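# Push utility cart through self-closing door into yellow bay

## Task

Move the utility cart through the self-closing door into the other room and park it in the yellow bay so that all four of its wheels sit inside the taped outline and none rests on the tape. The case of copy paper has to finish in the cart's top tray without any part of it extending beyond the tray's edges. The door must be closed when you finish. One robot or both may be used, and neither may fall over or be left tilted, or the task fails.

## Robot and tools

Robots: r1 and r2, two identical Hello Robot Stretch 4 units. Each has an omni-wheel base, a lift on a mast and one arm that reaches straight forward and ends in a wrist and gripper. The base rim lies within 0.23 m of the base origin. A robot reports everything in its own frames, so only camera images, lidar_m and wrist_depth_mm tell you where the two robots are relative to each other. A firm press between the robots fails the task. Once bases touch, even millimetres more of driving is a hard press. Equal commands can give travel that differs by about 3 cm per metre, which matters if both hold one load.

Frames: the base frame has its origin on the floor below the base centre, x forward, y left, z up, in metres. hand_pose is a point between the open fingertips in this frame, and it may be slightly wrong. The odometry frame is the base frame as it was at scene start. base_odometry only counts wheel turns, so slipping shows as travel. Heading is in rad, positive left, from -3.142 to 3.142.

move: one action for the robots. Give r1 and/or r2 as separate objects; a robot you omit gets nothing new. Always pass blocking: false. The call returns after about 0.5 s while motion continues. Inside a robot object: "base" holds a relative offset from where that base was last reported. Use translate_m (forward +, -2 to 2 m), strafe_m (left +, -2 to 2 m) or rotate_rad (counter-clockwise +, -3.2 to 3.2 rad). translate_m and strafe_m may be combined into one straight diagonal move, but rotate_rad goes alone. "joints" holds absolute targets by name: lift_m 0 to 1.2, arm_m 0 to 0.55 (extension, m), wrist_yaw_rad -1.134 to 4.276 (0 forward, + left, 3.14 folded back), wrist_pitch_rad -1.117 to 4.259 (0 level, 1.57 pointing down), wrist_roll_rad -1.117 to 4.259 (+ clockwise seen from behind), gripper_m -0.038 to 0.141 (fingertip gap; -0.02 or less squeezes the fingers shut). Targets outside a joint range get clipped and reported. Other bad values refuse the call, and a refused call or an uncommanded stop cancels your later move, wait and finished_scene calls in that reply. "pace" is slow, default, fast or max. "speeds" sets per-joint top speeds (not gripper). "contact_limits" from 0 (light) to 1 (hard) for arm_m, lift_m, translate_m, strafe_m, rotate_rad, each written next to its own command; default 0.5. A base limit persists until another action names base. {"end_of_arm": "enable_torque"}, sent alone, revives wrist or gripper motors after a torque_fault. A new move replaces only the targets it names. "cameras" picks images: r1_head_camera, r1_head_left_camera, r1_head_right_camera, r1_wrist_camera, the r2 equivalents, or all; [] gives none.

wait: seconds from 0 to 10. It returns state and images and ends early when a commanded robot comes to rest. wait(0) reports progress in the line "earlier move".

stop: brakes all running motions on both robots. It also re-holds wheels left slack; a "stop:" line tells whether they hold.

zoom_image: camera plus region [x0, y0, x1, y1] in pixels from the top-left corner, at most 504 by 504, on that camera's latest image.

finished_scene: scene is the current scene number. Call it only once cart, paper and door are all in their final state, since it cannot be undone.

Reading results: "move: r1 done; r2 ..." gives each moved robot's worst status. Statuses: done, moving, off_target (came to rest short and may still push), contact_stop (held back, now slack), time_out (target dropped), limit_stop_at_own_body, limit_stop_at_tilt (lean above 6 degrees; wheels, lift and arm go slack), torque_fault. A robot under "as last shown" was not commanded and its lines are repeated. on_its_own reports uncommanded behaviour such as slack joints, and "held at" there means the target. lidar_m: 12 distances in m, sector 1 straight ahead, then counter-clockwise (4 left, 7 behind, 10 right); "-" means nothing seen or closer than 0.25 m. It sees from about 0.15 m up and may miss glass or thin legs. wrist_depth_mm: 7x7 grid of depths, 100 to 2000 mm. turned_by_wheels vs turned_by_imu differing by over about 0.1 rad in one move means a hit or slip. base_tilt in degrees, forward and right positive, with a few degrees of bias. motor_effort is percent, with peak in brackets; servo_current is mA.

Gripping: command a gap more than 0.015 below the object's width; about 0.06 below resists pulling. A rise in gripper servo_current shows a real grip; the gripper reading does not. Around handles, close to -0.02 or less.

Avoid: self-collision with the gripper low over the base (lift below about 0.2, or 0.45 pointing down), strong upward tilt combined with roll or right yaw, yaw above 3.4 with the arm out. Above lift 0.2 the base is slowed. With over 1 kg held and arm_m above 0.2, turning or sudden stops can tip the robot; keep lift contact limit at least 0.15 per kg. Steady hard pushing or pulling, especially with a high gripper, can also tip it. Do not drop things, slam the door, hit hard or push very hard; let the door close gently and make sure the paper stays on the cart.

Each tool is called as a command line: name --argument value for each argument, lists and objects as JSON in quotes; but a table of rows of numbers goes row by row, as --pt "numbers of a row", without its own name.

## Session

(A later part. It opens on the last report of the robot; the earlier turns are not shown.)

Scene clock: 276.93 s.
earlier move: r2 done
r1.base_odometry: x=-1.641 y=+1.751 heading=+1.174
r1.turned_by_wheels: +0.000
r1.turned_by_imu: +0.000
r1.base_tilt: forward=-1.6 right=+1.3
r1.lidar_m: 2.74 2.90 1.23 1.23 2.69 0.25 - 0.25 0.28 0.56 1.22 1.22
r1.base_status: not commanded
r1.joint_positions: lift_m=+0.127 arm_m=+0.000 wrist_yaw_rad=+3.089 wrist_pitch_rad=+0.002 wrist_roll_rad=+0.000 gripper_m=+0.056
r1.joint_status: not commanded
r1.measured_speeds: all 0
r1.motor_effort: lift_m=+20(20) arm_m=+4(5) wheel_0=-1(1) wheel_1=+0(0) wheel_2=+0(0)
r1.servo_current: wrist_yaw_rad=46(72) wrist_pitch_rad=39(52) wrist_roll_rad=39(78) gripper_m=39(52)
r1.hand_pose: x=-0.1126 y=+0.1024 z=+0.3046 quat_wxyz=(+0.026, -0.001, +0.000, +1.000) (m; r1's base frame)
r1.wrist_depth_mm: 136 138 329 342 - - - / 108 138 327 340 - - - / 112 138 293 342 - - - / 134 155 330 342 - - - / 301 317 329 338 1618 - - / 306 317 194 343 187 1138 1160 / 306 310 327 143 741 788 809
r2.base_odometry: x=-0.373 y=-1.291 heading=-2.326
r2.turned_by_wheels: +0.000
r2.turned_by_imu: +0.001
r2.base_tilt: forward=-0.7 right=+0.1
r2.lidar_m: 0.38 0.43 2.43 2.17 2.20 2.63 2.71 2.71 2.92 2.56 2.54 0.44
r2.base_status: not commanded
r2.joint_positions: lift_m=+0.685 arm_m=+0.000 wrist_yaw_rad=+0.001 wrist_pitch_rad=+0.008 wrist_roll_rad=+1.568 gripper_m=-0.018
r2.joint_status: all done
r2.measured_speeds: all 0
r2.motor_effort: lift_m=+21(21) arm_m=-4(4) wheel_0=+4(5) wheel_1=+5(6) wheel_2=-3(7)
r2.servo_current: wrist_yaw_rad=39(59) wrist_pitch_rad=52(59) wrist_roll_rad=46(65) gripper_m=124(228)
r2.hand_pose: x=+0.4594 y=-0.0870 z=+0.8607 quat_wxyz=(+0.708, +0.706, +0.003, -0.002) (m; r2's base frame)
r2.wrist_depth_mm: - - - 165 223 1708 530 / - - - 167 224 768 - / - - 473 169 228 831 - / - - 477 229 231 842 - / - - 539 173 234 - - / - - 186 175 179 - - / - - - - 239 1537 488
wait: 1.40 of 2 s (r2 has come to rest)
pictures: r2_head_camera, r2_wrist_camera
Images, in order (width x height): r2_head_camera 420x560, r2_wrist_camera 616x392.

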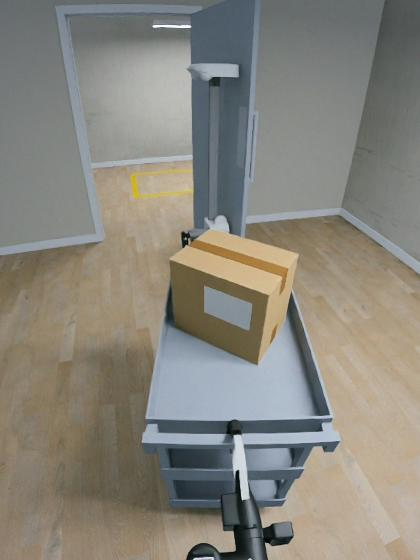

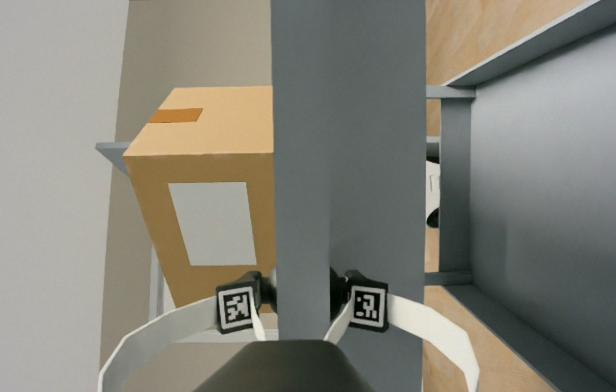

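move --blocking false --r2 '{"base":{"translate_m":0.08},"pace":"slow","contact_limits":{"translate_m":0.6}}' --cameras '[]'

wait --seconds 2 --cameras '["r2_head_camera","r2_wrist_camera"]'

Scene clock: 308.97 s.
move: r2 moving
r1: as last shown
r1.lidar_m: 2.73 2.91 1.22 1.23 2.73 0.25 - 0.25 0.27 0.58 1.21 1.22
r1.motor_effort: lift_m=+20(20) arm_m=+4(4) wheel_0=+0(1) wheel_1=+0(0) wheel_2=+0(0)
r1.servo_current: wrist_yaw_rad=39(78) wrist_pitch_rad=39(46) wrist_roll_rad=65(65) gripper_m=39(52)
r1.wrist_depth_mm: 136 138 327 340 - - - / 108 138 327 340 - - - / 112 139 290 342 - - - / 134 155 329 340 - - - / 301 317 327 340 1618 - - / 304 315 195 342 187 1138 1160 / 306 312 329 143 732 778 820
r2.base_odometry: x=-0.381 y=-1.300 heading=-2.326
r2.turned_by_wheels: +0.000
r2.turned_by_imu: +0.000
r2.base_tilt: forward=-0.7 right=+0.1
r2.lidar_m: 0.40 0.41 2.50 2.18 2.21 2.63 2.70 2.74 2.90 2.57 2.55 0.43
r2.base_status: translate_m moving
r2.joint_positions: lift_m=+0.685 arm_m=+0.000 wrist_yaw_rad=+0.001 wrist_pitch_rad=+0.004 wrist_roll_rad=+1.568 gripper_m=-0.019
r2.joint_status: not commanded
r2.measured_speeds: translate_m=+0.050 strafe_m=+0.000 rotate_rad=-0.001 lift_m=+0.000 arm_m=+0.000 wrist_yaw_rad=+0.000 wrist_pitch_rad=-0.005 wrist_roll_rad=+0.000
r2.motor_effort: lift_m=+21(21) arm_m=-4(4) wheel_0=+9(10) wheel_1=+5(8) wheel_2=-12(12)
r2.servo_current: wrist_yaw_rad=39(52) wrist_pitch_rad=46(52) wrist_roll_rad=39(65) gripper_m=104(124)
r2.contact_limits: translate_m 0.6
r2.hand_pose: x=+0.4594 y=-0.0870 z=+0.8617 quat_wxyz=(+0.708, +0.706, +0.002, -0.001) (m; r2's base frame)
r2.wrist_depth_mm: - - - 165 223 1708 1160 / - - - 167 226 768 - / - - 484 169 228 - - / - - 477 229 229 - - / - - 530 171 232 - - / - - 186 173 181 - - / - - - - 236 1576 504
pictures: none
No camera images: "cameras" was empty.

Scene clock: 310.53 s.
earlier move: r2 done
r1.base_odometry: x=-1.641 y=+1.751 heading=+1.174
r1.turned_by_wheels: +0.000
r1.turned_by_imu: +0.000
r1.base_tilt: forward=-1.6 right=+1.3
r1.lidar_m: 2.73 2.88 1.14 1.17 2.66 0.25 - 0.25 0.28 0.55 1.22 1.23
r1.base_status: not commanded
r1.joint_positions: lift_m=+0.127 arm_m=+0.000 wrist_yaw_rad=+3.089 wrist_pitch_rad=+0.002 wrist_roll_rad=+0.000 gripper_m=+0.056
r1.joint_status: not commanded
r1.measured_speeds: all 0
r1.motor_effort: lift_m=+20(20) arm_m=+4(5) wheel_0=+1(1) wheel_1=+0(0) wheel_2=+0(0)
r1.servo_current: wrist_yaw_rad=46(78) wrist_pitch_rad=46(52) wrist_roll_rad=46(65) gripper_m=46(52)
r1.hand_pose: x=-0.1126 y=+0.1024 z=+0.3046 quat_wxyz=(+0.026, -0.001, +0.000, +1.000) (m; r1's base frame)
r1.wrist_depth_mm: 136 138 325 338 - - - / 108 138 327 340 - - - / 112 138 293 340 - - - / 134 155 325 340 - - - / 303 315 329 343 1618 - - / 304 315 195 342 187 1160 1160 / 307 310 327 143 750 778 820
r2.base_odometry: x=-0.427 y=-1.349 heading=-2.326
r2.turned_by_wheels: +0.000
r2.turned_by_imu: +0.001
r2.base_tilt: forward=-0.7 right=+0.1
r2.lidar_m: 0.39 0.43 2.50 2.19 2.20 2.63 2.78 2.79 2.90 2.55 2.54 0.43
r2.base_status: done
r2.joint_positions: lift_m=+0.685 arm_m=+0.000 wrist_yaw_rad=-0.003 wrist_pitch_rad=+0.002 wrist_roll_rad=+1.568 gripper_m=-0.019
r2.joint_status: not commanded
r2.measured_speeds: all 0
r2.motor_effort: lift_m=+20(21) arm_m=+5(6) wheel_0=+6(10) wheel_1=+5(9) wheel_2=-6(17)
r2.servo_current: wrist_yaw_rad=52(59) wrist_pitch_rad=39(52) wrist_roll_rad=46(65) gripper_m=78(124)
r2.contact_limits: translate_m 0.6
r2.hand_pose: x=+0.4589 y=-0.0882 z=+0.8624 quat_wxyz=(+0.708, +0.706, +0.000, -0.002) (m; r2's base frame)
r2.wrist_depth_mm: - - - 162 220 1661 1160 / - - - 163 222 798 - / - - 488 165 223 809 - / - - 477 166 225 809 - / - - 525 167 228 831 - / - - 188 168 182 - - / - - - - 229 1661 504
wait: 1.57 of 2 s (r2 has come to rest)
pictures: r2_head_camera, r2_wrist_camera
Images, in order (width x height): r2_head_camera 420x560, r2_wrist_camera 616x392.

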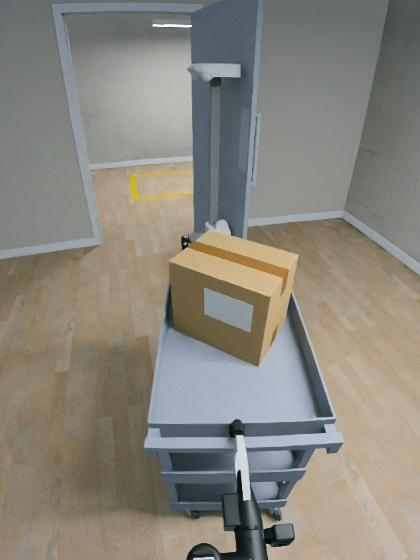

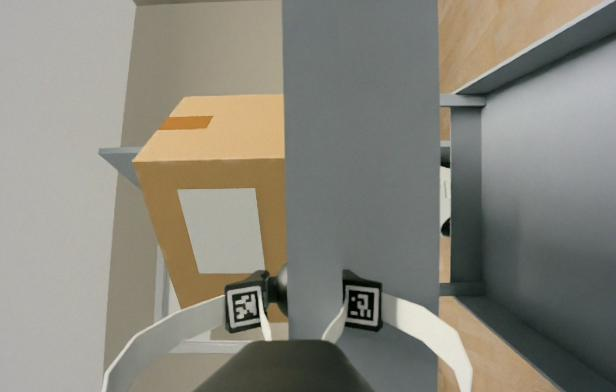

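move --blocking false --r2 '{"base":{"rotate_rad":0.237},"pace":"slow","contact_limits":{"rotate_rad":0.7}}' --cameras '[]'

wait --seconds 3 --cameras '["r2_head_camera","r2_wrist_camera"]'

Scene clock: 318.97 s.
move: r2 moving
r1: as last shown
r1.lidar_m: 2.72 2.90 1.15 1.14 2.70 0.25 - 0.25 0.27 0.57 1.22 1.22
r1.motor_effort: lift_m=+20(20) arm_m=+5(5) wheel_0=+0(1) wheel_1=+0(0) wheel_2=+0(0)
r1.servo_current: wrist_yaw_rad=39(59) wrist_pitch_rad=46(46) wrist_roll_rad=39(65) gripper_m=39(39)
r1.wrist_depth_mm: 135 138 325 338 - - - / 108 138 327 340 - - - / 113 138 291 338 - - - / 134 155 327 338 - - - / 303 315 329 343 1576 - - / 304 315 195 342 187 1160 1138 / 306 310 325 143 741 788 820
r2.base_odometry: x=-0.427 y=-1.348 heading=-2.202
r2.turned_by_wheels: +0.124
r2.turned_by_imu: +0.120
r2.base_tilt: forward=-0.7 right=+0.0
r2.lidar_m: 0.39 3.08 2.39 2.20 2.24 2.91 2.78 2.82 2.74 2.54 2.60 0.42
r2.base_status: rotate_rad moving
r2.joint_positions: lift_m=+0.685 arm_m=+0.000 wrist_yaw_rad=-0.006 wrist_pitch_rad=+0.002 wrist_roll_rad=+1.568 gripper_m=-0.019
r2.joint_status: not commanded
r2.measured_speeds: translate_m=+0.001 strafe_m=+0.001 rotate_rad=+0.479 lift_m=+0.000 arm_m=+0.000 wrist_yaw_rad=+0.000 wrist_pitch_rad=+0.000 wrist_roll_rad=+0.000
r2.motor_effort: lift_m=+20(20) arm_m=+6(6) wheel_0=-9(11) wheel_1=-8(9) wheel_2=-11(14)
r2.servo_current: wrist_yaw_rad=65(65) wrist_pitch_rad=39(46) wrist_roll_rad=46(52) gripper_m=91(91)
r2.contact_limits: rotate_rad 0.7
r2.hand_pose: x=+0.4587 y=-0.0890 z=+0.8624 quat_wxyz=(+0.708, +0.706, -0.001, -0.003) (m; r2's base frame)
r2.wrist_depth_mm: - - - 146 201 732 - / - - 504 151 207 - - / - 466 445 154 213 - - / - - 504 161 220 820 - / - - 580 166 227 - - / - - 188 169 181 1661 - / - - - - 240 1661 1160
pictures: none
No camera images: "cameras" was empty.

Scene clock: 319.73 s.
earlier move: r2 done
r1.base_odometry: x=-1.641 y=+1.751 heading=+1.174
r1.turned_by_wheels: +0.000
r1.turned_by_imu: +0.000
r1.base_tilt: forward=-1.6 right=+1.2
r1.lidar_m: 2.75 2.90 1.15 1.17 2.71 0.25 - 0.25 0.26 0.57 1.19 1.19
r1.base_status: not commanded
r1.joint_positions: lift_m=+0.127 arm_m=+0.000 wrist_yaw_rad=+3.089 wrist_pitch_rad=+0.002 wrist_roll_rad=+0.000 gripper_m=+0.056
r1.joint_status: not commanded
r1.measured_speeds: all 0
r1.motor_effort: lift_m=+20(20) arm_m=+4(5) wheel_0=+0(1) wheel_1=+0(0) wheel_2=+0(0)
r1.servo_current: wrist_yaw_rad=39(59) wrist_pitch_rad=39(52) wrist_roll_rad=46(65) gripper_m=39(52)
r1.hand_pose: x=-0.1126 y=+0.1024 z=+0.3046 quat_wxyz=(+0.026, -0.001, +0.000, +1.000) (m; r1's base frame)
r1.wrist_depth_mm: 135 138 327 338 - - - / 108 138 327 340 - - - / 112 138 294 340 - - - / 134 155 329 340 - - - / 303 315 329 342 1661 - - / 304 315 195 345 188 1182 1138 / 304 310 329 143 741 788 809
r2.base_odometry: x=-0.427 y=-1.348 heading=-2.090
r2.turned_by_wheels: +0.112
r2.turned_by_imu: +0.109
r2.base_tilt: forward=-0.6 right=+0.1
r2.lidar_m: 0.43 3.08 2.29 2.20 2.27 2.89 2.79 2.92 2.64 2.55 2.69 0.36
r2.base_status: done
r2.joint_positions: lift_m=+0.685 arm_m=+0.000 wrist_yaw_rad=-0.003 wrist_pitch_rad=+0.002 wrist_roll_rad=+1.568 gripper_m=-0.019
r2.joint_status: not commanded
r2.measured_speeds: all 0
r2.motor_effort: lift_m=+20(20) arm_m=+6(6) wheel_0=-6(11) wheel_1=-5(9) wheel_2=-5(14)
r2.servo_current: wrist_yaw_rad=46(65) wrist_pitch_rad=39(46) wrist_roll_rad=52(52) gripper_m=85(91)
r2.contact_limits: rotate_rad 0.7
r2.hand_pose: x=+0.4589 y=-0.0883 z=+0.8624 quat_wxyz=(+0.708, +0.706, +0.000, -0.002) (m; r2's base frame)
r2.wrist_depth_mm: - 459 442 120 173 - - / - 410 402 128 183 - - / - - 473 136 196 - - / - - 580 145 211 - - / - - - 154 224 1756 - / - - 189 169 180 1661 492 / - - - - - 1756 1229
wait: 0.77 of 3 s (r2 has come to rest)
pictures: r2_head_camera, r2_wrist_camera
Images, in order (width x height): r2_head_camera 420x560, r2_wrist_camera 616x392.

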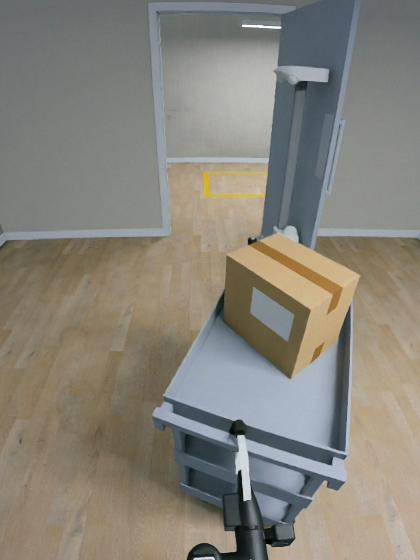

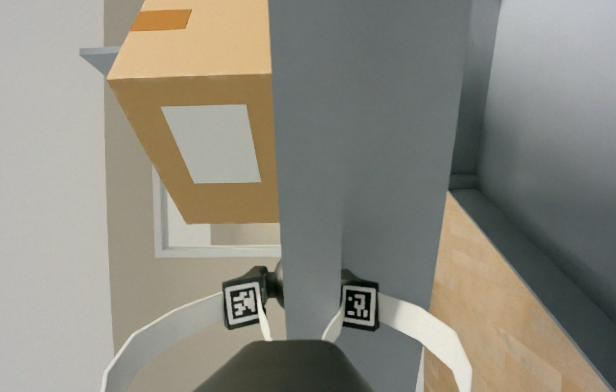

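move --blocking false --r2 '{"base":{"strafe_m":-0.2},"pace":"slow","joints":{"gripper_m":-0.038},"contact_limits":{"strafe_m":0.7}}' --cameras '[]'

wait --seconds 4 --cameras '["r2_head_camera"]'

Scene clock: 334.23 s.
move: r2 moving
r1: as last shown
r1.base_tilt: forward=-1.6 right=+1.3
r1.lidar_m: 2.74 2.88 1.14 1.18 2.71 0.25 - 0.25 0.26 0.57 1.21 1.19
r1.servo_current: wrist_yaw_rad=46(65) wrist_pitch_rad=46(46) wrist_roll_rad=46(59) gripper_m=39(46)
r1.wrist_depth_mm: 135 138 327 338 - - - / 108 138 327 340 - - - / 112 139 291 342 - - - / 134 155 325 340 - - - / 304 315 329 340 1661 - - / 304 315 195 342 188 1160 1160 / 306 310 329 143 741 768 831
r2.base_odometry: x=-0.440 y=-1.341 heading=-2.090
r2.turned_by_wheels: +0.000
r2.turned_by_imu: +0.001
r2.base_tilt: forward=-0.7 right=+0.0
r2.lidar_m: 0.41 3.07 2.29 2.19 2.31 2.91 2.79 2.88 2.63 2.53 2.66 0.38
r2.base_status: strafe_m moving
r2.joint_positions: lift_m=+0.685 arm_m=+0.000 wrist_yaw_rad=-0.001 wrist_pitch_rad=+0.002 wrist_roll_rad=+1.568 gripper_m=-0.032
r2.joint_status: gripper_m moving
r2.measured_speeds: translate_m=+0.000 strafe_m=-0.057 rotate_rad=+0.001 lift_m=+0.000 arm_m=+0.000 wrist_yaw_rad=+0.001 wrist_pitch_rad=+0.000 wrist_roll_rad=+0.000
r2.motor_effort: lift_m=+20(20) arm_m=+6(6) wheel_0=+9(9) wheel_1=-7(10) wheel_2=+0(5)
r2.servo_current: wrist_yaw_rad=39(65) wrist_pitch_rad=46(46) wrist_roll_rad=65(65) gripper_m=182(182)
r2.contact_limits: strafe_m 0.7
r2.hand_pose: x=+0.4591 y=-0.0877 z=+0.8624 quat_wxyz=(+0.708, +0.706, +0.000, -0.001) (m; r2's base frame)
r2.wrist_depth_mm: - 452 433 115 169 - - / - 407 399 123 179 - - / - - 473 130 191 - - / - - 574 140 205 - - / - - - 152 220 1808 - / - - 185 164 180 1661 488 / - - - - - 1618 1229
pictures: none
No camera images: "cameras" was empty.

Scene clock: 336.87 s.
earlier move: r2 done
r1.base_odometry: x=-1.641 y=+1.751 heading=+1.174
r1.turned_by_wheels: +0.000
r1.turned_by_imu: +0.000
r1.base_tilt: forward=-1.6 right=+1.2
r1.lidar_m: 2.73 2.91 1.12 1.08 2.70 0.25 - 0.25 0.26 0.59 1.22 1.20
r1.base_status: not commanded
r1.joint_positions: lift_m=+0.127 arm_m=+0.000 wrist_yaw_rad=+3.089 wrist_pitch_rad=+0.002 wrist_roll_rad=+0.000 gripper_m=+0.056
r1.joint_status: not commanded
r1.measured_speeds: all 0
r1.motor_effort: lift_m=+20(20) arm_m=+4(5) wheel_0=+0(1) wheel_1=+0(0) wheel_2=+0(0)
r1.servo_current: wrist_yaw_rad=46(65) wrist_pitch_rad=46(52) wrist_roll_rad=59(65) gripper_m=39(52)
r1.hand_pose: x=-0.1126 y=+0.1024 z=+0.3046 quat_wxyz=(+0.026, -0.001, +0.000, +1.000) (m; r1's base frame)
r1.wrist_depth_mm: 136 138 325 340 - - - / 108 138 329 340 - - - / 112 138 294 340 - - - / 134 155 327 340 - - - / 303 317 327 340 1618 - - / 306 315 196 342 187 1138 1182 / 306 310 325 143 741 768 820
r2.base_odometry: x=-0.601 y=-1.249 heading=-2.090
r2.turned_by_wheels: +0.000
r2.turned_by_imu: +0.001
r2.base_tilt: forward=-0.7 right=+0.1
r2.lidar_m: 0.41 0.44 2.48 2.40 2.49 2.92 2.78 2.92 2.43 2.33 2.48 0.40
r2.base_status: done
r2.joint_positions: lift_m=+0.685 arm_m=+0.000 wrist_yaw_rad=+0.003 wrist_pitch_rad=+0.002 wrist_roll_rad=+1.568 gripper_m=-0.037
r2.joint_status: all done
r2.measured_speeds: all 0
r2.motor_effort: lift_m=+20(20) arm_m=+6(6) wheel_0=+6(16) wheel_1=-4(10) wheel_2=+0(5)
r2.servo_current: wrist_yaw_rad=46(65) wrist_pitch_rad=46(46) wrist_roll_rad=39(65) gripper_m=111(182)
r2.contact_limits: strafe_m 0.7
r2.hand_pose: x=+0.4594 y=-0.0866 z=+0.8625 quat_wxyz=(+0.708, +0.706, +0.002, +0.000) (m; r2's base frame)
r2.wrist_depth_mm: - - - 148 204 1537 - / - - 554 152 208 - - / - - 449 156 213 - - / - - 484 160 218 809 - / - - 554 163 223 - - / - - 188 166 179 - - / - - - - 233 1618 488
wait: 2.63 of 4 s (r2 has come to rest)
pictures: r2_head_camera
Images, in order (width x height): r2_head_camera 420x560.

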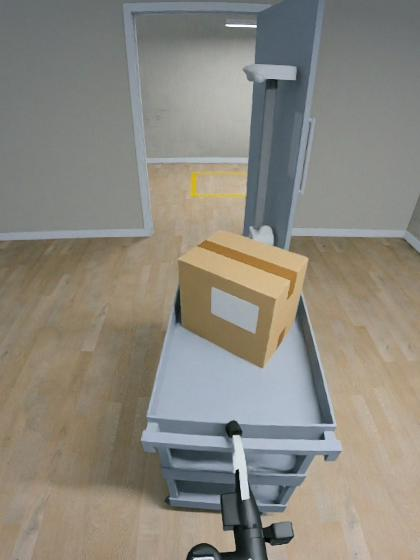

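move --blocking false --r2 '{"base":{"translate_m":-0.4,"strafe_m":-0.28},"pace":"slow","contact_limits":{"strafe_m":0.7,"translate_m":0.7}}' --cameras '[]'

wait --seconds 8 --cameras '["r2_head_camera"]'

r2: "contact_limits": strafe_m and translate_m are given together and make one move, which takes one limit: state it under one of them only
Scene clock: 347.17 s.
r1.base_odometry: x=-1.641 y=+1.751 heading=+1.174
r1.turned_by_wheels: +0.000
r1.turned_by_imu: +0.000
r1.base_tilt: forward=-1.6 right=+1.2
r1.lidar_m: 2.74 2.88 1.14 1.10 2.70 0.25 - 0.25 0.27 0.58 1.21 1.22
r1.base_status: not commanded
r1.joint_positions: lift_m=+0.127 arm_m=+0.000 wrist_yaw_rad=+3.089 wrist_pitch_rad=+0.002 wrist_roll_rad=+0.000 gripper_m=+0.056
r1.joint_status: not commanded
r1.measured_speeds: all 0
r1.motor_effort: lift_m=+20(20) arm_m=+4(5) wheel_0=+0(1) wheel_1=+0(0) wheel_2=+0(0)
r1.servo_current: wrist_yaw_rad=59(65) wrist_pitch_rad=52(52) wrist_roll_rad=39(65) gripper_m=39(52)
r1.hand_pose: x=-0.1126 y=+0.1024 z=+0.3046 quat_wxyz=(+0.026, -0.001, +0.000, +1.000) (m; r1's base frame)
r1.wrist_depth_mm: 136 138 327 340 - - - / 108 138 329 338 - - - / 112 139 293 340 - - - / 134 155 329 342 - - - / 303 315 327 342 1661 - - / 306 315 195 342 187 1138 1138 / 304 309 327 143 741 768 820
r2.base_odometry: x=-0.601 y=-1.249 heading=-2.090
r2.turned_by_wheels: +0.000
r2.turned_by_imu: +0.000
r2.base_tilt: forward=-0.7 right=+0.1
r2.lidar_m: 0.39 0.42 2.47 2.40 2.49 2.89 2.79 2.90 2.44 2.34 2.46 0.41
r2.base_status: done
r2.joint_positions: lift_m=+0.685 arm_m=+0.000 wrist_yaw_rad=+0.003 wrist_pitch_rad=+0.002 wrist_roll_rad=+1.568 gripper_m=-0.037
r2.joint_status: all done
r2.measured_speeds: all 0
r2.motor_effort: lift_m=+20(20) arm_m=+6(6) wheel_0=+6(16) wheel_1=-4(10) wheel_2=+0(5)
r2.servo_current: wrist_yaw_rad=46(65) wrist_pitch_rad=39(46) wrist_roll_rad=46(65) gripper_m=104(182)
r2.contact_limits: strafe_m 0.7
r2.hand_pose: x=+0.4594 y=-0.0866 z=+0.8625 quat_wxyz=(+0.708, +0.706, +0.002, +0.000) (m; r2's base frame)
r2.wrist_depth_mm: - - - 149 204 1499 - / - - 559 151 208 - - / - - 449 155 213 - - / - - 488 159 218 820 - / - - 554 163 223 - - / - - 189 166 179 - - / - - - - 233 1661 488
pictures: none

not run: a call was refused earlier in this reply.

move --blocking false --r2 '{"base":{"translate_m":-0.4,"strafe_m":-0.28},"pace":"slow","contact_limits":{"translate_m":0.7}}' --cameras '[]'

wait --seconds 8 --cameras '["r2_head_camera"]'

Scene clock: 350.60 s.
move: r2 moving
r1.base_odometry: x=-1.641 y=+1.751 heading=+1.174
r1.turned_by_wheels: +0.000
r1.turned_by_imu: +0.000
r1.base_tilt: forward=-1.6 right=+1.3
r1.lidar_m: 2.72 2.89 1.13 1.13 2.69 0.25 - 0.25 0.26 0.57 1.22 1.22
r1.base_status: not commanded
r1.joint_positions: lift_m=+0.127 arm_m=+0.000 wrist_yaw_rad=+3.089 wrist_pitch_rad=+0.002 wrist_roll_rad=+0.000 gripper_m=+0.056
r1.joint_status: not commanded
r1.measured_speeds: all 0
r1.motor_effort: lift_m=+20(20) arm_m=+4(5) wheel_0=+0(0) wheel_1=+0(0) wheel_2=+0(0)
r1.servo_current: wrist_yaw_rad=46(65) wrist_pitch_rad=46(46) wrist_roll_rad=39(52) gripper_m=46(46)
r1.hand_pose: x=-0.1126 y=+0.1024 z=+0.3046 quat_wxyz=(+0.026, -0.001, +0.000, +1.000) (m; r1's base frame)
r1.wrist_depth_mm: 135 138 325 338 - - - / 108 138 329 340 - - - / 112 138 294 340 - - - / 134 155 329 340 - - - / 304 315 327 342 1661 - - / 304 315 195 342 187 1182 1138 / 306 312 327 143 741 778 831
r2.base_odometry: x=-0.602 y=-1.236 heading=-2.089
r2.turned_by_wheels: +0.001
r2.turned_by_imu: +0.001
r2.base_tilt: forward=-0.7 right=+0.0
r2.lidar_m: 0.38 0.43 2.49 2.40 2.49 2.89 2.79 2.92 2.44 2.34 2.46 0.42
r2.base_status: translate_m moving; strafe_m moving
r2.joint_positions: lift_m=+0.685 arm_m=+0.000 wrist_yaw_rad=+0.003 wrist_pitch_rad=+0.002 wrist_roll_rad=+1.568 gripper_m=-0.037
r2.joint_status: not commanded
r2.measured_speeds: translate_m=-0.044 strafe_m=-0.031 rotate_rad=-0.002 lift_m=+0.000 arm_m=+0.000 wrist_yaw_rad=+0.000 wrist_pitch_rad=+0.000 wrist_roll_rad=+0.000
r2.motor_effort: lift_m=+20(20) arm_m=+4(6) wheel_0=+4(11) wheel_1=-7(9) wheel_2=+12(14)
r2.servo_current: wrist_yaw_rad=52(65) wrist_pitch_rad=46(46) wrist_roll_rad=46(59) gripper_m=104(104)
r2.contact_limits: translate_m 0.7
r2.hand_pose: x=+0.4595 y=-0.0866 z=+0.8625 quat_wxyz=(+0.708, +0.706, +0.002, +0.000) (m; r2's base frame)
r2.wrist_depth_mm: - - - 150 206 1499 - / - - 569 153 211 - - / - - 452 156 215 - - / - - 484 160 220 820 - / - - 554 163 223 - - / - - 188 167 179 - - / - - - - 232 1661 488
pictures: none
No camera images: "cameras" was empty.

Scene clock: 356.17 s.
earlier move: r2 done
r1.base_odometry: x=-1.641 y=+1.751 heading=+1.174
r1.turned_by_wheels: +0.000
r1.turned_by_imu: +0.000
r1.base_tilt: forward=-1.6 right=+1.3
r1.lidar_m: 2.73 2.89 1.62 1.44 2.70 0.25 - 0.25 0.27 0.56 1.21 1.20
r1.base_status: not commanded
r1.joint_positions: lift_m=+0.127 arm_m=+0.000 wrist_yaw_rad=+3.089 wrist_pitch_rad=+0.002 wrist_roll_rad=+0.000 gripper_m=+0.056
r1.joint_status: not commanded
r1.measured_speeds: all 0
r1.motor_effort: lift_m=+20(20) arm_m=+4(5) wheel_0=+0(1) wheel_1=+0(0) wheel_2=+0(0)
r1.servo_current: wrist_yaw_rad=59(65) wrist_pitch_rad=46(52) wrist_roll_rad=59(72) gripper_m=39(52)
r1.hand_pose: x=-0.1126 y=+0.1024 z=+0.3046 quat_wxyz=(+0.026, -0.001, +0.000, +1.000) (m; r1's base frame)
r1.wrist_depth_mm: 136 138 327 338 - - - / 108 138 327 340 - - - / 112 139 291 340 - - - / 134 155 327 345 - - - / 303 314 329 342 1661 - - / 304 315 196 343 187 1138 1138 / 306 310 327 143 750 768 820
r2.base_odometry: x=-0.645 y=-0.763 heading=-2.090
r2.turned_by_wheels: +0.000
r2.turned_by_imu: +0.000
r2.base_tilt: forward=-0.6 right=+0.1
r2.lidar_m: 0.36 0.37 2.79 2.67 2.78 2.50 2.39 2.48 2.14 2.05 2.17 0.45
r2.base_status: done
r2.joint_positions: lift_m=+0.685 arm_m=+0.000 wrist_yaw_rad=+0.003 wrist_pitch_rad=+0.002 wrist_roll_rad=+1.568 gripper_m=-0.037
r2.joint_status: not commanded
r2.measured_speeds: all 0
r2.motor_effort: lift_m=+20(20) arm_m=+5(6) wheel_0=+4(11) wheel_1=-4(9) wheel_2=+5(14)
r2.servo_current: wrist_yaw_rad=59(65) wrist_pitch_rad=39(46) wrist_roll_rad=52(65) gripper_m=104(111)
r2.contact_limits: translate_m 0.7
r2.hand_pose: x=+0.4595 y=-0.0866 z=+0.8625 quat_wxyz=(+0.708, +0.706, +0.002, +0.000) (m; r2's base frame)
r2.wrist_depth_mm: - - - 204 270 1618 1078 / - - - 195 257 1756 1205 / - - - 188 248 1756 - / - - 539 181 239 809 - / - - 473 175 232 798 - / - - 183 168 180 - - / - - 525 - 216 - -
wait: 5.57 of 8 s (r2 has come to rest)
pictures: r2_head_camera
Images, in order (width x height): r2_head_camera 420x560.

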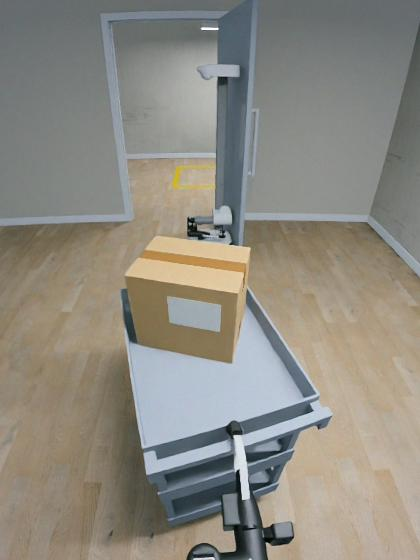

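move --blocking false --r2 '{"base":{"translate_m":0.6,"strafe_m":0.15},"pace":"slow","contact_limits":{"translate_m":0.7}}' --cameras '[]'

wait --seconds 9 --cameras '["r2_head_camera"]'

Scene clock: 363.73 s.
move: r2 moving
r1: as last shown
r1.base_tilt: forward=-1.6 right=+1.2
r1.lidar_m: 2.75 2.90 1.60 1.45 2.73 0.25 - 0.25 0.27 0.62 1.23 1.19
r1.servo_current: wrist_yaw_rad=26(65) wrist_pitch_rad=46(46) wrist_roll_rad=46(65) gripper_m=46(46)
r1.wrist_depth_mm: 136 138 327 338 - - - / 108 138 329 338 - - - / 112 139 294 340 - - - / 134 155 327 342 - - - / 303 317 327 340 1618 - - / 307 317 195 342 187 1182 1160 / 304 312 327 143 741 768 798
r2.base_odometry: x=-0.649 y=-0.775 heading=-2.089
r2.turned_by_wheels: +0.000
r2.turned_by_imu: +0.001
r2.base_tilt: forward=-0.7 right=+0.1
r2.lidar_m: 0.35 0.36 2.80 2.67 2.76 2.50 2.40 2.53 2.13 2.06 2.15 0.44
r2.base_status: translate_m moving; strafe_m moving
r2.joint_positions: lift_m=+0.685 arm_m=+0.000 wrist_yaw_rad=+0.002 wrist_pitch_rad=+0.002 wrist_roll_rad=+1.568 gripper_m=-0.037
r2.joint_status: not commanded
r2.measured_speeds: translate_m=+0.049 strafe_m=+0.012 rotate_rad=+0.000 lift_m=+0.000 arm_m=+0.000 wrist_yaw_rad=+0.000 wrist_pitch_rad=+0.000 wrist_roll_rad=+0.000
r2.motor_effort: lift_m=+20(20) arm_m=+5(5) wheel_0=+9(9) wheel_1=+8(8) wheel_2=-13(13)
r2.servo_current: wrist_yaw_rad=46(59) wrist_pitch_rad=39(46) wrist_roll_rad=39(59) gripper_m=104(104)
r2.contact_limits: translate_m 0.7
r2.hand_pose: x=+0.4594 y=-0.0868 z=+0.8625 quat_wxyz=(+0.708, +0.706, +0.001, +0.000) (m; r2's base frame)
r2.wrist_depth_mm: - - - 204 270 1397 1182 / - - - 195 257 1756 1205 / - - - 187 249 1808 - / - - 549 180 238 831 - / - - 469 174 231 831 - / - - 183 167 179 - - / - - 521 - 216 129 -
pictures: none
No camera images: "cameras" was empty.

Scene clock: 370.67 s.
earlier move: r2 done
r1.base_odometry: x=-1.641 y=+1.751 heading=+1.174
r1.turned_by_wheels: +0.000
r1.turned_by_imu: +0.000
r1.base_tilt: forward=-1.6 right=+1.3
r1.lidar_m: 2.76 2.89 0.94 0.87 2.69 0.25 - 0.25 0.26 0.59 1.22 1.23
r1.base_status: not commanded
r1.joint_positions: lift_m=+0.127 arm_m=+0.000 wrist_yaw_rad=+3.089 wrist_pitch_rad=+0.002 wrist_roll_rad=+0.000 gripper_m=+0.056
r1.joint_status: not commanded
r1.measured_speeds: all 0
r1.motor_effort: lift_m=+20(20) arm_m=+4(5) wheel_0=-1(1) wheel_1=+0(0) wheel_2=+0(0)
r1.servo_current: wrist_yaw_rad=46(72) wrist_pitch_rad=46(52) wrist_roll_rad=52(72) gripper_m=33(52)
r1.hand_pose: x=-0.1126 y=+0.1024 z=+0.3046 quat_wxyz=(+0.026, -0.001, +0.000, +1.000) (m; r1's base frame)
r1.wrist_depth_mm: 136 138 325 338 - - - / 108 138 327 340 - - - / 112 138 291 340 - - - / 134 155 329 342 - - - / 303 315 327 343 1618 - - / 306 315 196 342 187 1160 1138 / 306 312 330 143 741 778 820
r2.base_odometry: x=-0.813 y=-1.359 heading=-2.090
r2.turned_by_wheels: +0.000
r2.turned_by_imu: -0.001
r2.base_tilt: forward=-0.7 right=+0.1
r2.lidar_m: 0.36 0.37 2.62 2.50 2.63 3.13 3.00 3.11 2.32 2.23 2.34 0.42
r2.base_status: done
r2.joint_positions: lift_m=+0.685 arm_m=+0.000 wrist_yaw_rad=-0.002 wrist_pitch_rad=+0.002 wrist_roll_rad=+1.568 gripper_m=-0.037
r2.joint_status: not commanded
r2.measured_speeds: all 0
r2.motor_effort: lift_m=+20(20) arm_m=+4(5) wheel_0=+3(10) wheel_1=+4(9) wheel_2=-8(13)
r2.servo_current: wrist_yaw_rad=39(59) wrist_pitch_rad=39(46) wrist_roll_rad=39(65) gripper_m=104(111)
r2.contact_limits: translate_m 0.7
r2.hand_pose: x=+0.4590 y=-0.0881 z=+0.8625 quat_wxyz=(+0.708, +0.706, +0.000, -0.001) (m; r2's base frame)
r2.wrist_depth_mm: - - - 180 242 1756 1229 / - - - 178 237 1661 539 / - - 609 174 234 798 - / - - 469 172 230 820 - / - - 492 169 227 809 - / - - 182 166 179 - - / - - 574 - 219 - -
wait: 6.93 of 9 s (r2 has come to rest)
pictures: r2_head_camera
Images, in order (width x height): r2_head_camera 420x560.

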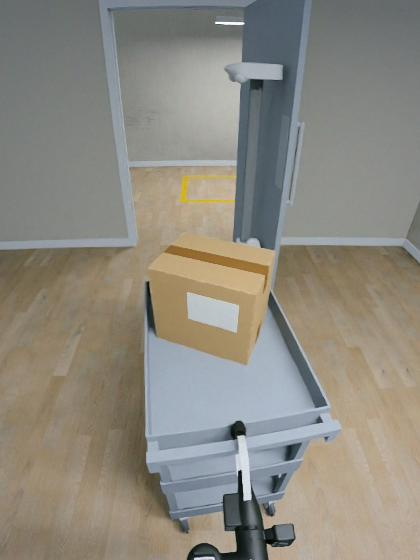

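move --blocking false --r2 '{"base":{"translate_m":-0.5,"strafe_m":0.5},"pace":"slow","contact_limits":{"translate_m":0.7}}' --cameras '[]'

wait --seconds 10 --cameras '["r2_head_camera"]'

move --blocking false --r2 '{"base":{"translate_m":-1.0},"speeds":{},"contact_limits":{"translate_m":0.7},"pace":"slow"}' --cameras '[]'

wait --seconds 10 --cameras '[]'

wait --seconds 3 --cameras '["r2_head_camera"]'

Scene clock: 382.27 s.
move: r2 moving
r1: as last shown
r1.lidar_m: 2.74 2.88 0.93 0.87 2.68 0.25 - 0.25 0.26 0.57 1.22 1.21
r1.motor_effort: lift_m=+20(20) arm_m=+4(4) wheel_0=+0(1) wheel_1=+0(0) wheel_2=+0(0)
r1.servo_current: wrist_yaw_rad=33(65) wrist_pitch_rad=52(52) wrist_roll_rad=46(65) gripper_m=39(52)
r1.wrist_depth_mm: 136 138 325 340 - - - / 108 138 330 342 - - - / 112 138 293 342 - - - / 134 155 327 342 - - - / 303 314 329 343 1661 - - / 304 315 195 340 187 1182 1138 / 306 310 325 143 750 788 820
r2.base_odometry: x=-0.801 y=-1.355 heading=-2.089
r2.turned_by_wheels: +0.001
r2.turned_by_imu: +0.001
r2.base_tilt: forward=-0.6 right=+0.1
r2.lidar_m: 0.35 0.39 2.63 2.51 2.61 3.07 3.01 3.09 2.32 2.24 2.36 0.44
r2.base_status: translate_m moving; strafe_m moving
r2.joint_positions: lift_m=+0.685 arm_m=+0.000 wrist_yaw_rad=-0.002 wrist_pitch_rad=+0.002 wrist_roll_rad=+1.568 gripper_m=-0.037
r2.joint_status: not commanded
r2.measured_speeds: translate_m=-0.036 strafe_m=+0.036 rotate_rad=+0.002 lift_m=+0.000 arm_m=+0.000 wrist_yaw_rad=+0.000 wrist_pitch_rad=+0.000 wrist_roll_rad=+0.000
r2.motor_effort: lift_m=+20(20) arm_m=+5(5) wheel_0=-8(11) wheel_1=+5(6) wheel_2=+10(10)
r2.servo_current: wrist_yaw_rad=39(59) wrist_pitch_rad=46(46) wrist_roll_rad=39(59) gripper_m=98(111)
r2.contact_limits: translate_m 0.7
r2.hand_pose: x=+0.4590 y=-0.0881 z=+0.8625 quat_wxyz=(+0.708, +0.706, +0.000, -0.001) (m; r2's base frame)
r2.wrist_depth_mm: - - - 178 240 1756 1205 / - - - 1576 236 1576 544 / - - 569 173 234 798 - / - - 462 172 230 820 - / - - 492 170 227 809 - / - - 182 167 180 - - / - - 580 - 221 - -
pictures: none
No camera images: "cameras" was empty.

Scene clock: 390.10 s.
earlier move: r2 done
r1.base_odometry: x=-1.641 y=+1.751 heading=+1.174
r1.turned_by_wheels: +0.000
r1.turned_by_imu: -0.001
r1.base_tilt: forward=-1.6 right=+1.3
r1.lidar_m: 2.72 2.93 1.50 1.50 2.72 0.25 - 0.25 0.25 0.57 1.22 1.21
r1.base_status: not commanded
r1.joint_positions: lift_m=+0.127 arm_m=+0.000 wrist_yaw_rad=+3.089 wrist_pitch_rad=+0.002 wrist_roll_rad=+0.000 gripper_m=+0.056
r1.joint_status: not commanded
r1.measured_speeds: all 0
r1.motor_effort: lift_m=+20(20) arm_m=+4(5) wheel_0=+0(1) wheel_1=+0(0) wheel_2=+0(0)
r1.servo_current: wrist_yaw_rad=52(78) wrist_pitch_rad=39(52) wrist_roll_rad=46(72) gripper_m=39(52)
r1.hand_pose: x=-0.1126 y=+0.1024 z=+0.3046 quat_wxyz=(+0.026, -0.001, +0.000, +1.000) (m; r1's base frame)
r1.wrist_depth_mm: 136 138 325 340 - - - / 108 138 329 342 - - - / 112 138 293 340 - - - / 134 155 325 342 - - - / 303 315 330 343 1618 - - / 307 315 195 343 188 1160 1138 / 306 309 327 143 750 788 820
r2.base_odometry: x=-0.131 y=-1.172 heading=-2.089
r2.turned_by_wheels: +0.000
r2.turned_by_imu: -0.001
r2.base_tilt: forward=-0.7 right=+0.1
r2.lidar_m: 0.41 2.83 2.08 2.00 2.11 2.59 2.49 2.61 2.82 2.70 2.84 0.39
r2.base_status: done
r2.joint_positions: lift_m=+0.685 arm_m=+0.000 wrist_yaw_rad=-0.001 wrist_pitch_rad=+0.002 wrist_roll_rad=+1.568 gripper_m=-0.037
r2.joint_status: not commanded
r2.measured_speeds: all 0
r2.motor_effort: lift_m=+20(20) arm_m=+4(5) wheel_0=-5(14) wheel_1=+3(7) wheel_2=+4(12)
r2.servo_current: wrist_yaw_rad=52(65) wrist_pitch_rad=46(46) wrist_roll_rad=46(59) gripper_m=104(111)
r2.contact_limits: translate_m 0.7
r2.hand_pose: x=+0.4591 y=-0.0878 z=+0.8625 quat_wxyz=(+0.708, +0.706, +0.000, -0.001) (m; r2's base frame)
r2.wrist_depth_mm: - - 539 132 184 - - / - 480 433 136 191 - - / - 473 445 143 202 - - / - - 525 149 210 - - / - - 634 157 220 - - / - - 182 165 179 1708 517 / - - - - 243 1661 1205
wait: 7.83 of 10 s (r2 has come to rest)
pictures: r2_head_camera
Images, in order (width x height): r2_head_camera 420x560.

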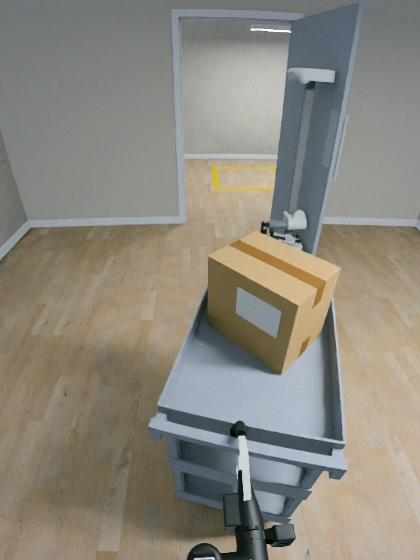

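r2: "speeds" must be an object that gives a speed for at least one key that is commanded beside it, as in {"wrist_pitch_rad": 1.82}; or leave "speeds" out

not run: a call was refused earlier in this reply.

not run: a call was refused earlier in this reply.

move --blocking false --r2 '{"base":{"translate_m":-0.7},"contact_limits":{"translate_m":0.7},"pace":"slow"}' --cameras '[]'

wait --seconds 10 --cameras '["r2_head_camera"]'

Scene clock: 394.30 s.
move: r2 moving
r1.base_odometry: x=-1.641 y=+1.751 heading=+1.174
r1.turned_by_wheels: +0.000
r1.turned_by_imu: +0.000
r1.base_tilt: forward=-1.6 right=+1.2
r1.lidar_m: 2.74 2.89 1.50 1.53 2.66 0.25 - 0.25 0.27 0.56 1.19 1.23
r1.base_status: not commanded
r1.joint_positions: lift_m=+0.127 arm_m=+0.000 wrist_yaw_rad=+3.089 wrist_pitch_rad=+0.002 wrist_roll_rad=+0.000 gripper_m=+0.056
r1.joint_status: not commanded
r1.measured_speeds: all 0
r1.motor_effort: lift_m=+20(20) arm_m=+4(4) wheel_0=+0(1) wheel_1=+0(0) wheel_2=+0(0)
r1.servo_current: wrist_yaw_rad=46(59) wrist_pitch_rad=39(46) wrist_roll_rad=72(72) gripper_m=39(46)
r1.hand_pose: x=-0.1126 y=+0.1024 z=+0.3046 quat_wxyz=(+0.026, -0.001, +0.000, +1.000) (m; r1's base frame)
r1.wrist_depth_mm: 136 138 325 336 - - - / 108 138 327 340 - - - / 113 139 293 340 - - - / 134 155 330 342 - - - / 306 315 329 343 1618 - - / 306 315 195 342 187 1160 1138 / 306 310 329 143 741 778 809
r2.base_odometry: x=-0.125 y=-1.161 heading=-2.090
r2.turned_by_wheels: +0.000
r2.turned_by_imu: +0.000
r2.base_tilt: forward=-0.7 right=+0.1
r2.lidar_m: 0.43 0.46 2.12 2.02 2.09 2.58 2.45 2.62 2.81 2.71 2.85 0.40
r2.base_status: translate_m moving
r2.joint_positions: lift_m=+0.685 arm_m=+0.000 wrist_yaw_rad=-0.001 wrist_pitch_rad=+0.002 wrist_roll_rad=+1.568 gripper_m=-0.037
r2.joint_status: not commanded
r2.measured_speeds: translate_m=-0.048 strafe_m=-0.001 rotate_rad=+0.004 lift_m=+0.000 arm_m=+0.000 wrist_yaw_rad=+0.000 wrist_pitch_rad=+0.000 wrist_roll_rad=+0.000
r2.motor_effort: lift_m=+20(20) arm_m=+5(5) wheel_0=-7(11) wheel_1=-7(9) wheel_2=+11(11)
r2.servo_current: wrist_yaw_rad=59(59) wrist_pitch_rad=39(46) wrist_roll_rad=52(52) gripper_m=104(104)
r2.contact_limits: translate_m 0.7
r2.hand_pose: x=+0.4591 y=-0.0878 z=+0.8625 quat_wxyz=(+0.708, +0.706, +0.000, -0.001) (m; r2's base frame)
r2.wrist_depth_mm: - - 530 130 182 - - / - 466 430 134 191 - - / - 473 445 142 202 - - / - - 530 148 212 - - / - - 640 156 220 - - / - - 182 165 180 1708 512 / - - - - 243 1661 1229
pictures: none
No camera images: "cameras" was empty.

Scene clock: 402.07 s.
earlier move: r2 done
r1.base_odometry: x=-1.641 y=+1.751 heading=+1.174
r1.turned_by_wheels: +0.000
r1.turned_by_imu: +0.000
r1.base_tilt: forward=-1.6 right=+1.2
r1.lidar_m: 2.75 2.89 2.16 2.45 2.70 0.25 - 0.25 0.29 0.56 1.19 1.21
r1.base_status: not commanded
r1.joint_positions: lift_m=+0.127 arm_m=+0.000 wrist_yaw_rad=+3.089 wrist_pitch_rad=+0.002 wrist_roll_rad=+0.000 gripper_m=+0.056
r1.joint_status: not commanded
r1.measured_speeds: all 0
r1.motor_effort: lift_m=+20(20) arm_m=+4(5) wheel_0=+0(1) wheel_1=+0(0) wheel_2=+0(0)
r1.servo_current: wrist_yaw_rad=39(65) wrist_pitch_rad=39(52) wrist_roll_rad=39(72) gripper_m=46(52)
r1.hand_pose: x=-0.1126 y=+0.1024 z=+0.3046 quat_wxyz=(+0.026, -0.001, +0.000, +1.000) (m; r1's base frame)
r1.wrist_depth_mm: 136 138 329 340 - - - / 108 138 330 340 - - - / 113 138 293 340 - - - / 134 155 329 342 - - - / 304 314 327 340 1618 - - / 306 315 195 342 188 1160 1138 / 306 310 329 143 750 788 820
r2.base_odometry: x=+0.216 y=-0.564 heading=-2.089
r2.turned_by_wheels: +0.000
r2.turned_by_imu: +0.003
r2.base_tilt: forward=-0.6 right=+0.1
r2.lidar_m: 0.31 0.32 2.10 2.00 2.15 1.88 1.78 1.84 2.56 2.68 2.83 0.45
r2.base_status: done
r2.joint_positions: lift_m=+0.685 arm_m=+0.000 wrist_yaw_rad=+0.003 wrist_pitch_rad=+0.002 wrist_roll_rad=+1.568 gripper_m=-0.037
r2.joint_status: not commanded
r2.measured_speeds: all 0
r2.motor_effort: lift_m=+20(20) arm_m=+5(5) wheel_0=-2(11) wheel_1=-3(9) wheel_2=+8(13)
r2.servo_current: wrist_yaw_rad=26(65) wrist_pitch_rad=39(52) wrist_roll_rad=39(65) gripper_m=98(111)
r2.contact_limits: translate_m 0.7
r2.hand_pose: x=+0.4595 y=-0.0867 z=+0.8625 quat_wxyz=(+0.708, +0.706, +0.002, +0.000) (m; r2's base frame)
r2.wrist_depth_mm: - - - 282 294 306 306 / - - - 212 276 1756 1205 / - - - 200 260 1808 521 / - - - 187 246 809 - / - - 466 178 235 831 - / - - 182 168 179 - - / - - 496 - 215 750 -
wait: 7.77 of 10 s (r2 has come to rest)
pictures: r2_head_camera
Images, in order (width x height): r2_head_camera 420x560.

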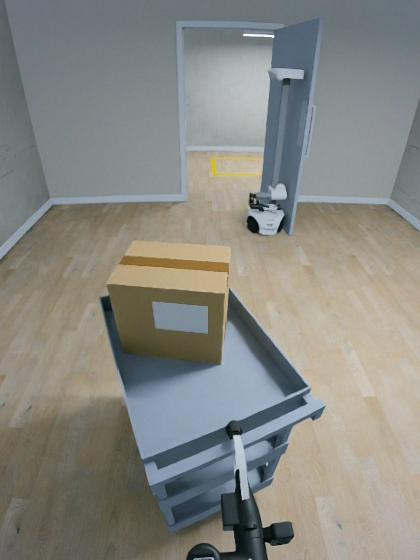

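move --blocking false --r2 '{"base":{"translate_m":-0.6,"strafe_m":-0.22},"contact_limits":{"translate_m":0.7},"pace":"slow"}' --cameras '[]'

wait --seconds 10 --cameras '["r2_head_camera"]'

Scene clock: 416.23 s.
move: r2 moving
r1: as last shown
r1.lidar_m: 2.73 2.90 2.19 2.47 2.69 0.25 - 0.25 0.28 0.56 1.23 1.20
r1.motor_effort: lift_m=+20(20) arm_m=+4(4) wheel_0=+0(0) wheel_1=+0(0) wheel_2=+0(0)
r1.servo_current: wrist_yaw_rad=39(59) wrist_pitch_rad=39(52) wrist_roll_rad=39(59) gripper_m=46(46)
r1.wrist_depth_mm: 135 138 325 340 - - - / 108 138 327 343 - - - / 113 138 293 342 - - - / 134 155 329 342 - - - / 303 314 329 342 1661 - - / 304 317 195 343 187 1138 1138 / 303 310 329 143 732 788 809
r2.base_odometry: x=+0.218 y=-0.551 heading=-2.089
r2.turned_by_wheels: +0.001
r2.turned_by_imu: +0.001
r2.base_tilt: forward=-0.7 right=+0.1
r2.lidar_m: 0.34 0.34 2.12 2.00 2.13 1.87 1.74 1.85 2.59 2.68 2.83 0.45
r2.base_status: translate_m moving; strafe_m moving
r2.joint_positions: lift_m=+0.685 arm_m=+0.000 wrist_yaw_rad=+0.004 wrist_pitch_rad=+0.002 wrist_roll_rad=+1.568 gripper_m=-0.037
r2.joint_status: not commanded
r2.measured_speeds: translate_m=-0.049 strafe_m=-0.018 rotate_rad=+0.003 lift_m=+0.000 arm_m=+0.000 wrist_yaw_rad=+0.009 wrist_pitch_rad=+0.000 wrist_roll_rad=+0.000
r2.motor_effort: lift_m=+20(20) arm_m=+5(5) wheel_0=-1(4) wheel_1=-7(8) wheel_2=+14(14)
r2.servo_current: wrist_yaw_rad=46(65) wrist_pitch_rad=39(39) wrist_roll_rad=52(59) gripper_m=91(104)
r2.contact_limits: translate_m 0.7
r2.hand_pose: x=+0.4596 y=-0.0862 z=+0.8625 quat_wxyz=(+0.708, +0.706, +0.002, +0.001) (m; r2's base frame)
r2.wrist_depth_mm: - - - 282 296 307 304 / - - - 212 278 1756 1205 / - - - 199 260 1808 530 / - - - 187 247 798 - / - - 469 179 236 820 - / - - 183 168 179 - - / - - 492 - 214 - -
pictures: none
No camera images: "cameras" was empty.

Scene clock: 423.33 s.
earlier move: r2 done
r1.base_odometry: x=-1.641 y=+1.751 heading=+1.174
r1.turned_by_wheels: +0.000
r1.turned_by_imu: +0.000
r1.base_tilt: forward=-1.6 right=+1.3
r1.lidar_m: 2.74 2.90 2.97 3.00 2.68 0.25 - 0.25 0.26 0.55 1.19 1.22
r1.base_status: not commanded
r1.joint_positions: lift_m=+0.127 arm_m=+0.000 wrist_yaw_rad=+3.089 wrist_pitch_rad=+0.002 wrist_roll_rad=+0.000 gripper_m=+0.056
r1.joint_status: not commanded
r1.measured_speeds: all 0
r1.motor_effort: lift_m=+20(20) arm_m=+4(5) wheel_0=+0(1) wheel_1=+0(0) wheel_2=+0(0)
r1.servo_current: wrist_yaw_rad=59(72) wrist_pitch_rad=39(52) wrist_roll_rad=46(72) gripper_m=39(46)
r1.hand_pose: x=-0.1126 y=+0.1024 z=+0.3046 quat_wxyz=(+0.026, -0.001, +0.000, +1.000) (m; r1's base frame)
r1.wrist_depth_mm: 136 137 325 340 - - - / 108 138 327 340 - - - / 112 138 293 342 - - - / 134 155 327 342 - - - / 304 317 327 342 1618 - - / 306 319 196 342 187 1182 1138 / 304 310 329 143 741 778 809
r2.base_odometry: x=+0.322 y=+0.066 heading=-2.089
r2.turned_by_wheels: +0.000
r2.turned_by_imu: +0.004
r2.base_tilt: forward=-0.7 right=+0.0
r2.lidar_m: 0.25 0.27 0.73 2.26 1.66 1.26 1.19 1.25 1.74 2.47 2.59 0.54
r2.base_status: done
r2.joint_positions: lift_m=+0.685 arm_m=+0.000 wrist_yaw_rad=+0.011 wrist_pitch_rad=+0.002 wrist_roll_rad=+1.569 gripper_m=-0.037
r2.joint_status: not commanded
r2.measured_speeds: all 0
r2.motor_effort: lift_m=+20(20) arm_m=+4(5) wheel_0=+2(7) wheel_1=-3(8) wheel_2=+10(16)
r2.servo_current: wrist_yaw_rad=59(85) wrist_pitch_rad=46(52) wrist_roll_rad=46(65) gripper_m=98(111)
r2.contact_limits: translate_m 0.7
r2.hand_pose: x=+0.4602 y=-0.0842 z=+0.8625 quat_wxyz=(+0.708, +0.706, +0.005, +0.003) (m; r2's base frame)
r2.wrist_depth_mm: - - - - - 1661 1182 / - - - - - 1708 1160 / - - - 377 - 1576 1118 / - - - 320 392 1499 402 / - - - 191 271 1708 488 / - - 196 154 179 1576 549 / - - - - 202 - -
wait: 7.10 of 10 s (r2 has come to rest)
pictures: r2_head_camera
Images, in order (width x height): r2_head_camera 420x560.

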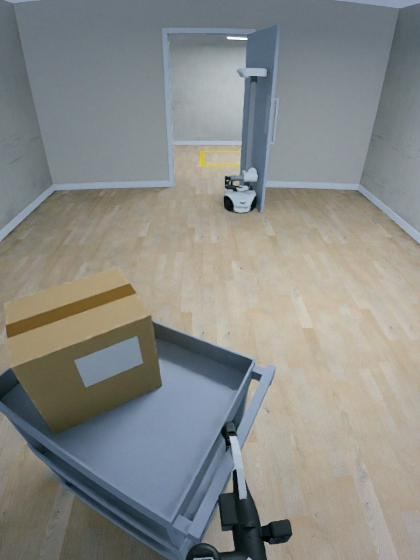

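move --blocking false --r2 '{"base":{"translate_m":-0.2,"strafe_m":0.4},"contact_limits":{"translate_m":0.7},"pace":"slow"}' --cameras '["r2_head_camera"]'

wait --seconds 10 --cameras '["r2_head_camera"]'

wait --seconds 1 --cameras '["r2_head_camera"]'

Scene clock: 440.07 s.
move: r2 moving
r1: as last shown
r1.lidar_m: 2.73 2.90 2.94 3.01 2.69 0.25 - 0.25 0.26 0.56 1.22 1.23
r1.motor_effort: lift_m=+20(20) arm_m=+4(4) wheel_0=+0(1) wheel_1=+0(0) wheel_2=+0(0)
r1.servo_current: wrist_yaw_rad=52(65) wrist_pitch_rad=39(46) wrist_roll_rad=46(59) gripper_m=46(46)
r1.wrist_depth_mm: 136 138 327 340 - - - / 108 138 329 338 - - - / 112 138 294 340 - - - / 134 155 329 342 - - - / 303 315 329 342 1618 - - / 306 317 196 343 187 1160 1138 / 307 310 327 143 732 768 820
r2.base_odometry: x=+0.334 y=+0.065 heading=-2.088
r2.turned_by_wheels: +0.001
r2.turned_by_imu: +0.001
r2.base_tilt: forward=-0.7 right=+0.1
r2.lidar_m: 0.25 0.25 0.75 2.25 1.64 1.23 1.18 1.24 1.71 2.49 2.61 0.51
r2.base_status: translate_m moving; strafe_m moving
r2.joint_positions: lift_m=+0.685 arm_m=+0.000 wrist_yaw_rad=+0.011 wrist_pitch_rad=+0.002 wrist_roll_rad=+1.569 gripper_m=-0.037
r2.joint_status: not commanded
r2.measured_speeds: translate_m=-0.022 strafe_m=+0.043 rotate_rad=-0.002 lift_m=+0.000 arm_m=+0.000 wrist_yaw_rad=+0.000 wrist_pitch_rad=+0.000 wrist_roll_rad=+0.000
r2.motor_effort: lift_m=+20(20) arm_m=+4(5) wheel_0=-6(7) wheel_1=+10(10) wheel_2=+9(12)
r2.servo_current: wrist_yaw_rad=72(72) wrist_pitch_rad=39(46) wrist_roll_rad=52(59) gripper_m=98(111)
r2.contact_limits: translate_m 0.7
r2.hand_pose: x=+0.4602 y=-0.0842 z=+0.8625 quat_wxyz=(+0.708, +0.706, +0.005, +0.003) (m; r2's base frame)
r2.wrist_depth_mm: - - - - - 1661 1182 / - - - - - 1661 1160 / - - - 377 - 1576 1138 / - - - 248 389 1499 404 / - - - 190 270 1708 492 / - - 187 154 177 1618 554 / - - - - 201 - -
pictures: r2_head_camera
Images, in order (width x height): r2_head_camera 420x560.

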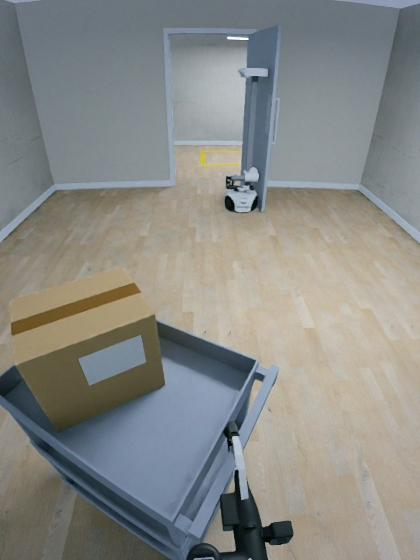

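Scene clock: 445.33 s.
earlier move: r2 done
r1.base_odometry: x=-1.641 y=+1.751 heading=+1.174
r1.turned_by_wheels: +0.000
r1.turned_by_imu: +0.000
r1.base_tilt: forward=-1.6 right=+1.3
r1.lidar_m: 2.72 2.89 3.00 3.28 2.69 0.25 - 0.25 0.28 0.57 1.22 1.21
r1.base_status: not commanded
r1.joint_positions: lift_m=+0.127 arm_m=+0.000 wrist_yaw_rad=+3.089 wrist_pitch_rad=+0.002 wrist_roll_rad=+0.000 gripper_m=+0.056
r1.joint_status: not commanded
r1.measured_speeds: all 0
r1.motor_effort: lift_m=+20(20) arm_m=+4(5) wheel_0=-1(1) wheel_1=+0(0) wheel_2=+0(0)
r1.servo_current: wrist_yaw_rad=65(72) wrist_pitch_rad=39(52) wrist_roll_rad=46(65) gripper_m=39(52)
r1.hand_pose: x=-0.1126 y=+0.1024 z=+0.3046 quat_wxyz=(+0.026, -0.001, +0.000, +1.000) (m; r1's base frame)
r1.wrist_depth_mm: 136 138 329 338 - - - / 108 138 329 340 - - - / 113 138 293 342 - - - / 134 155 327 342 - - - / 301 314 327 342 1661 - - / 306 315 195 342 187 1138 1138 / 306 312 327 143 741 778 831
r2.base_odometry: x=+0.768 y=+0.042 heading=-2.088
r2.turned_by_wheels: -0.001
r2.turned_by_imu: -0.002
r2.base_tilt: forward=-0.7 right=+0.1
r2.lidar_m: 0.32 0.33 1.90 1.87 1.40 1.02 0.97 1.03 1.44 2.85 2.98 0.48
r2.base_status: done
r2.joint_positions: lift_m=+0.685 arm_m=+0.000 wrist_yaw_rad=-0.008 wrist_pitch_rad=+0.002 wrist_roll_rad=+1.569 gripper_m=-0.037
r2.joint_status: not commanded
r2.measured_speeds: all 0
r2.motor_effort: lift_m=+20(20) arm_m=+4(5) wheel_0=-6(15) wheel_1=+4(10) wheel_2=+4(12)
r2.servo_current: wrist_yaw_rad=46(72) wrist_pitch_rad=39(52) wrist_roll_rad=39(65) gripper_m=98(111)
r2.contact_limits: translate_m 0.7
r2.hand_pose: x=+0.4586 y=-0.0896 z=+0.8625 quat_wxyz=(+0.708, +0.706, -0.002, -0.003) (m; r2's base frame)
r2.wrist_depth_mm: - - - 285 - 1537 1118 / - - - 232 304 1430 343 / - - - 213 277 1756 492 / - - - 197 257 1921 - / - - 554 183 240 831 - / - - 183 167 178 - - / - - 466 - 214 - -
wait: 5.27 of 10 s (r2 has come to rest)
pictures: r2_head_camera
Images, in order (width x height): r2_head_camera 420x560.

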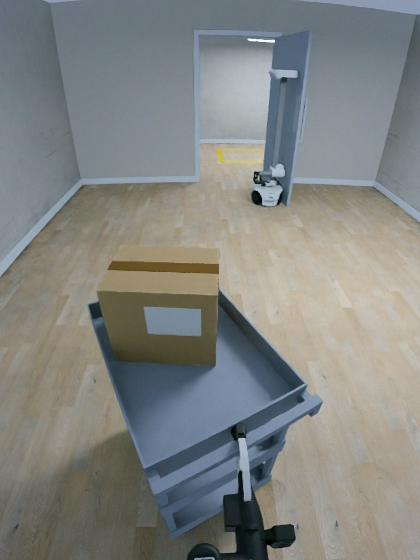

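Scene clock: 446.33 s.
r1.base_odometry: x=-1.641 y=+1.751 heading=+1.174
r1.turned_by_wheels: +0.000
r1.turned_by_imu: +0.000
r1.base_tilt: forward=-1.6 right=+1.3
r1.lidar_m: 2.72 2.89 3.02 3.30 2.70 0.25 - 0.25 0.26 0.58 1.20 1.26
r1.base_status: not commanded
r1.joint_positions: lift_m=+0.127 arm_m=+0.000 wrist_yaw_rad=+3.089 wrist_pitch_rad=+0.002 wrist_roll_rad=+0.000 gripper_m=+0.056
r1.joint_status: not commanded
r1.measured_speeds: all 0
r1.motor_effort: lift_m=+20(20) arm_m=+4(5) wheel_0=+0(1) wheel_1=+0(0) wheel_2=+0(0)
r1.servo_current: wrist_yaw_rad=52(72) wrist_pitch_rad=46(52) wrist_roll_rad=39(65) gripper_m=39(52)
r1.hand_pose: x=-0.1126 y=+0.1024 z=+0.3046 quat_wxyz=(+0.026, -0.001, +0.000, +1.000) (m; r1's base frame)
r1.wrist_depth_mm: 136 138 327 340 - - - / 108 138 327 342 - - - / 112 139 293 342 - - - / 134 156 329 342 - - - / 304 315 329 340 1661 - - / 307 315 196 343 187 1160 1118 / 306 310 329 143 741 778 809
r2.base_odometry: x=+0.768 y=+0.042 heading=-2.088
r2.turned_by_wheels: +0.000
r2.turned_by_imu: +0.000
r2.base_tilt: forward=-0.7 right=+0.1
r2.lidar_m: 0.31 0.32 1.94 1.88 1.38 1.02 0.98 1.01 1.44 2.85 3.02 0.47
r2.base_status: done
r2.joint_positions: lift_m=+0.685 arm_m=+0.000 wrist_yaw_rad=-0.008 wrist_pitch_rad=+0.002 wrist_roll_rad=+1.569 gripper_m=-0.037
r2.joint_status: not commanded
r2.measured_speeds: all 0
r2.motor_effort: lift_m=+20(20) arm_m=+5(5) wheel_0=-6(15) wheel_1=+4(10) wheel_2=+4(12)
r2.servo_current: wrist_yaw_rad=52(72) wrist_pitch_rad=39(52) wrist_roll_rad=33(65) gripper_m=104(111)
r2.contact_limits: translate_m 0.7
r2.hand_pose: x=+0.4586 y=-0.0896 z=+0.8625 quat_wxyz=(+0.708, +0.706, -0.002, -0.003) (m; r2's base frame)
r2.wrist_depth_mm: - - - 283 - 1537 1118 / - - - 232 304 1397 343 / - - - 213 278 1756 500 / - - - 197 257 1863 - / - - 544 183 240 831 - / - - 183 167 178 - - / - - 462 - 213 - -
wait: 1.00 s; at rest by 0.27 s
pictures: r2_head_camera
Images, in order (width x height): r2_head_camera 420x560.

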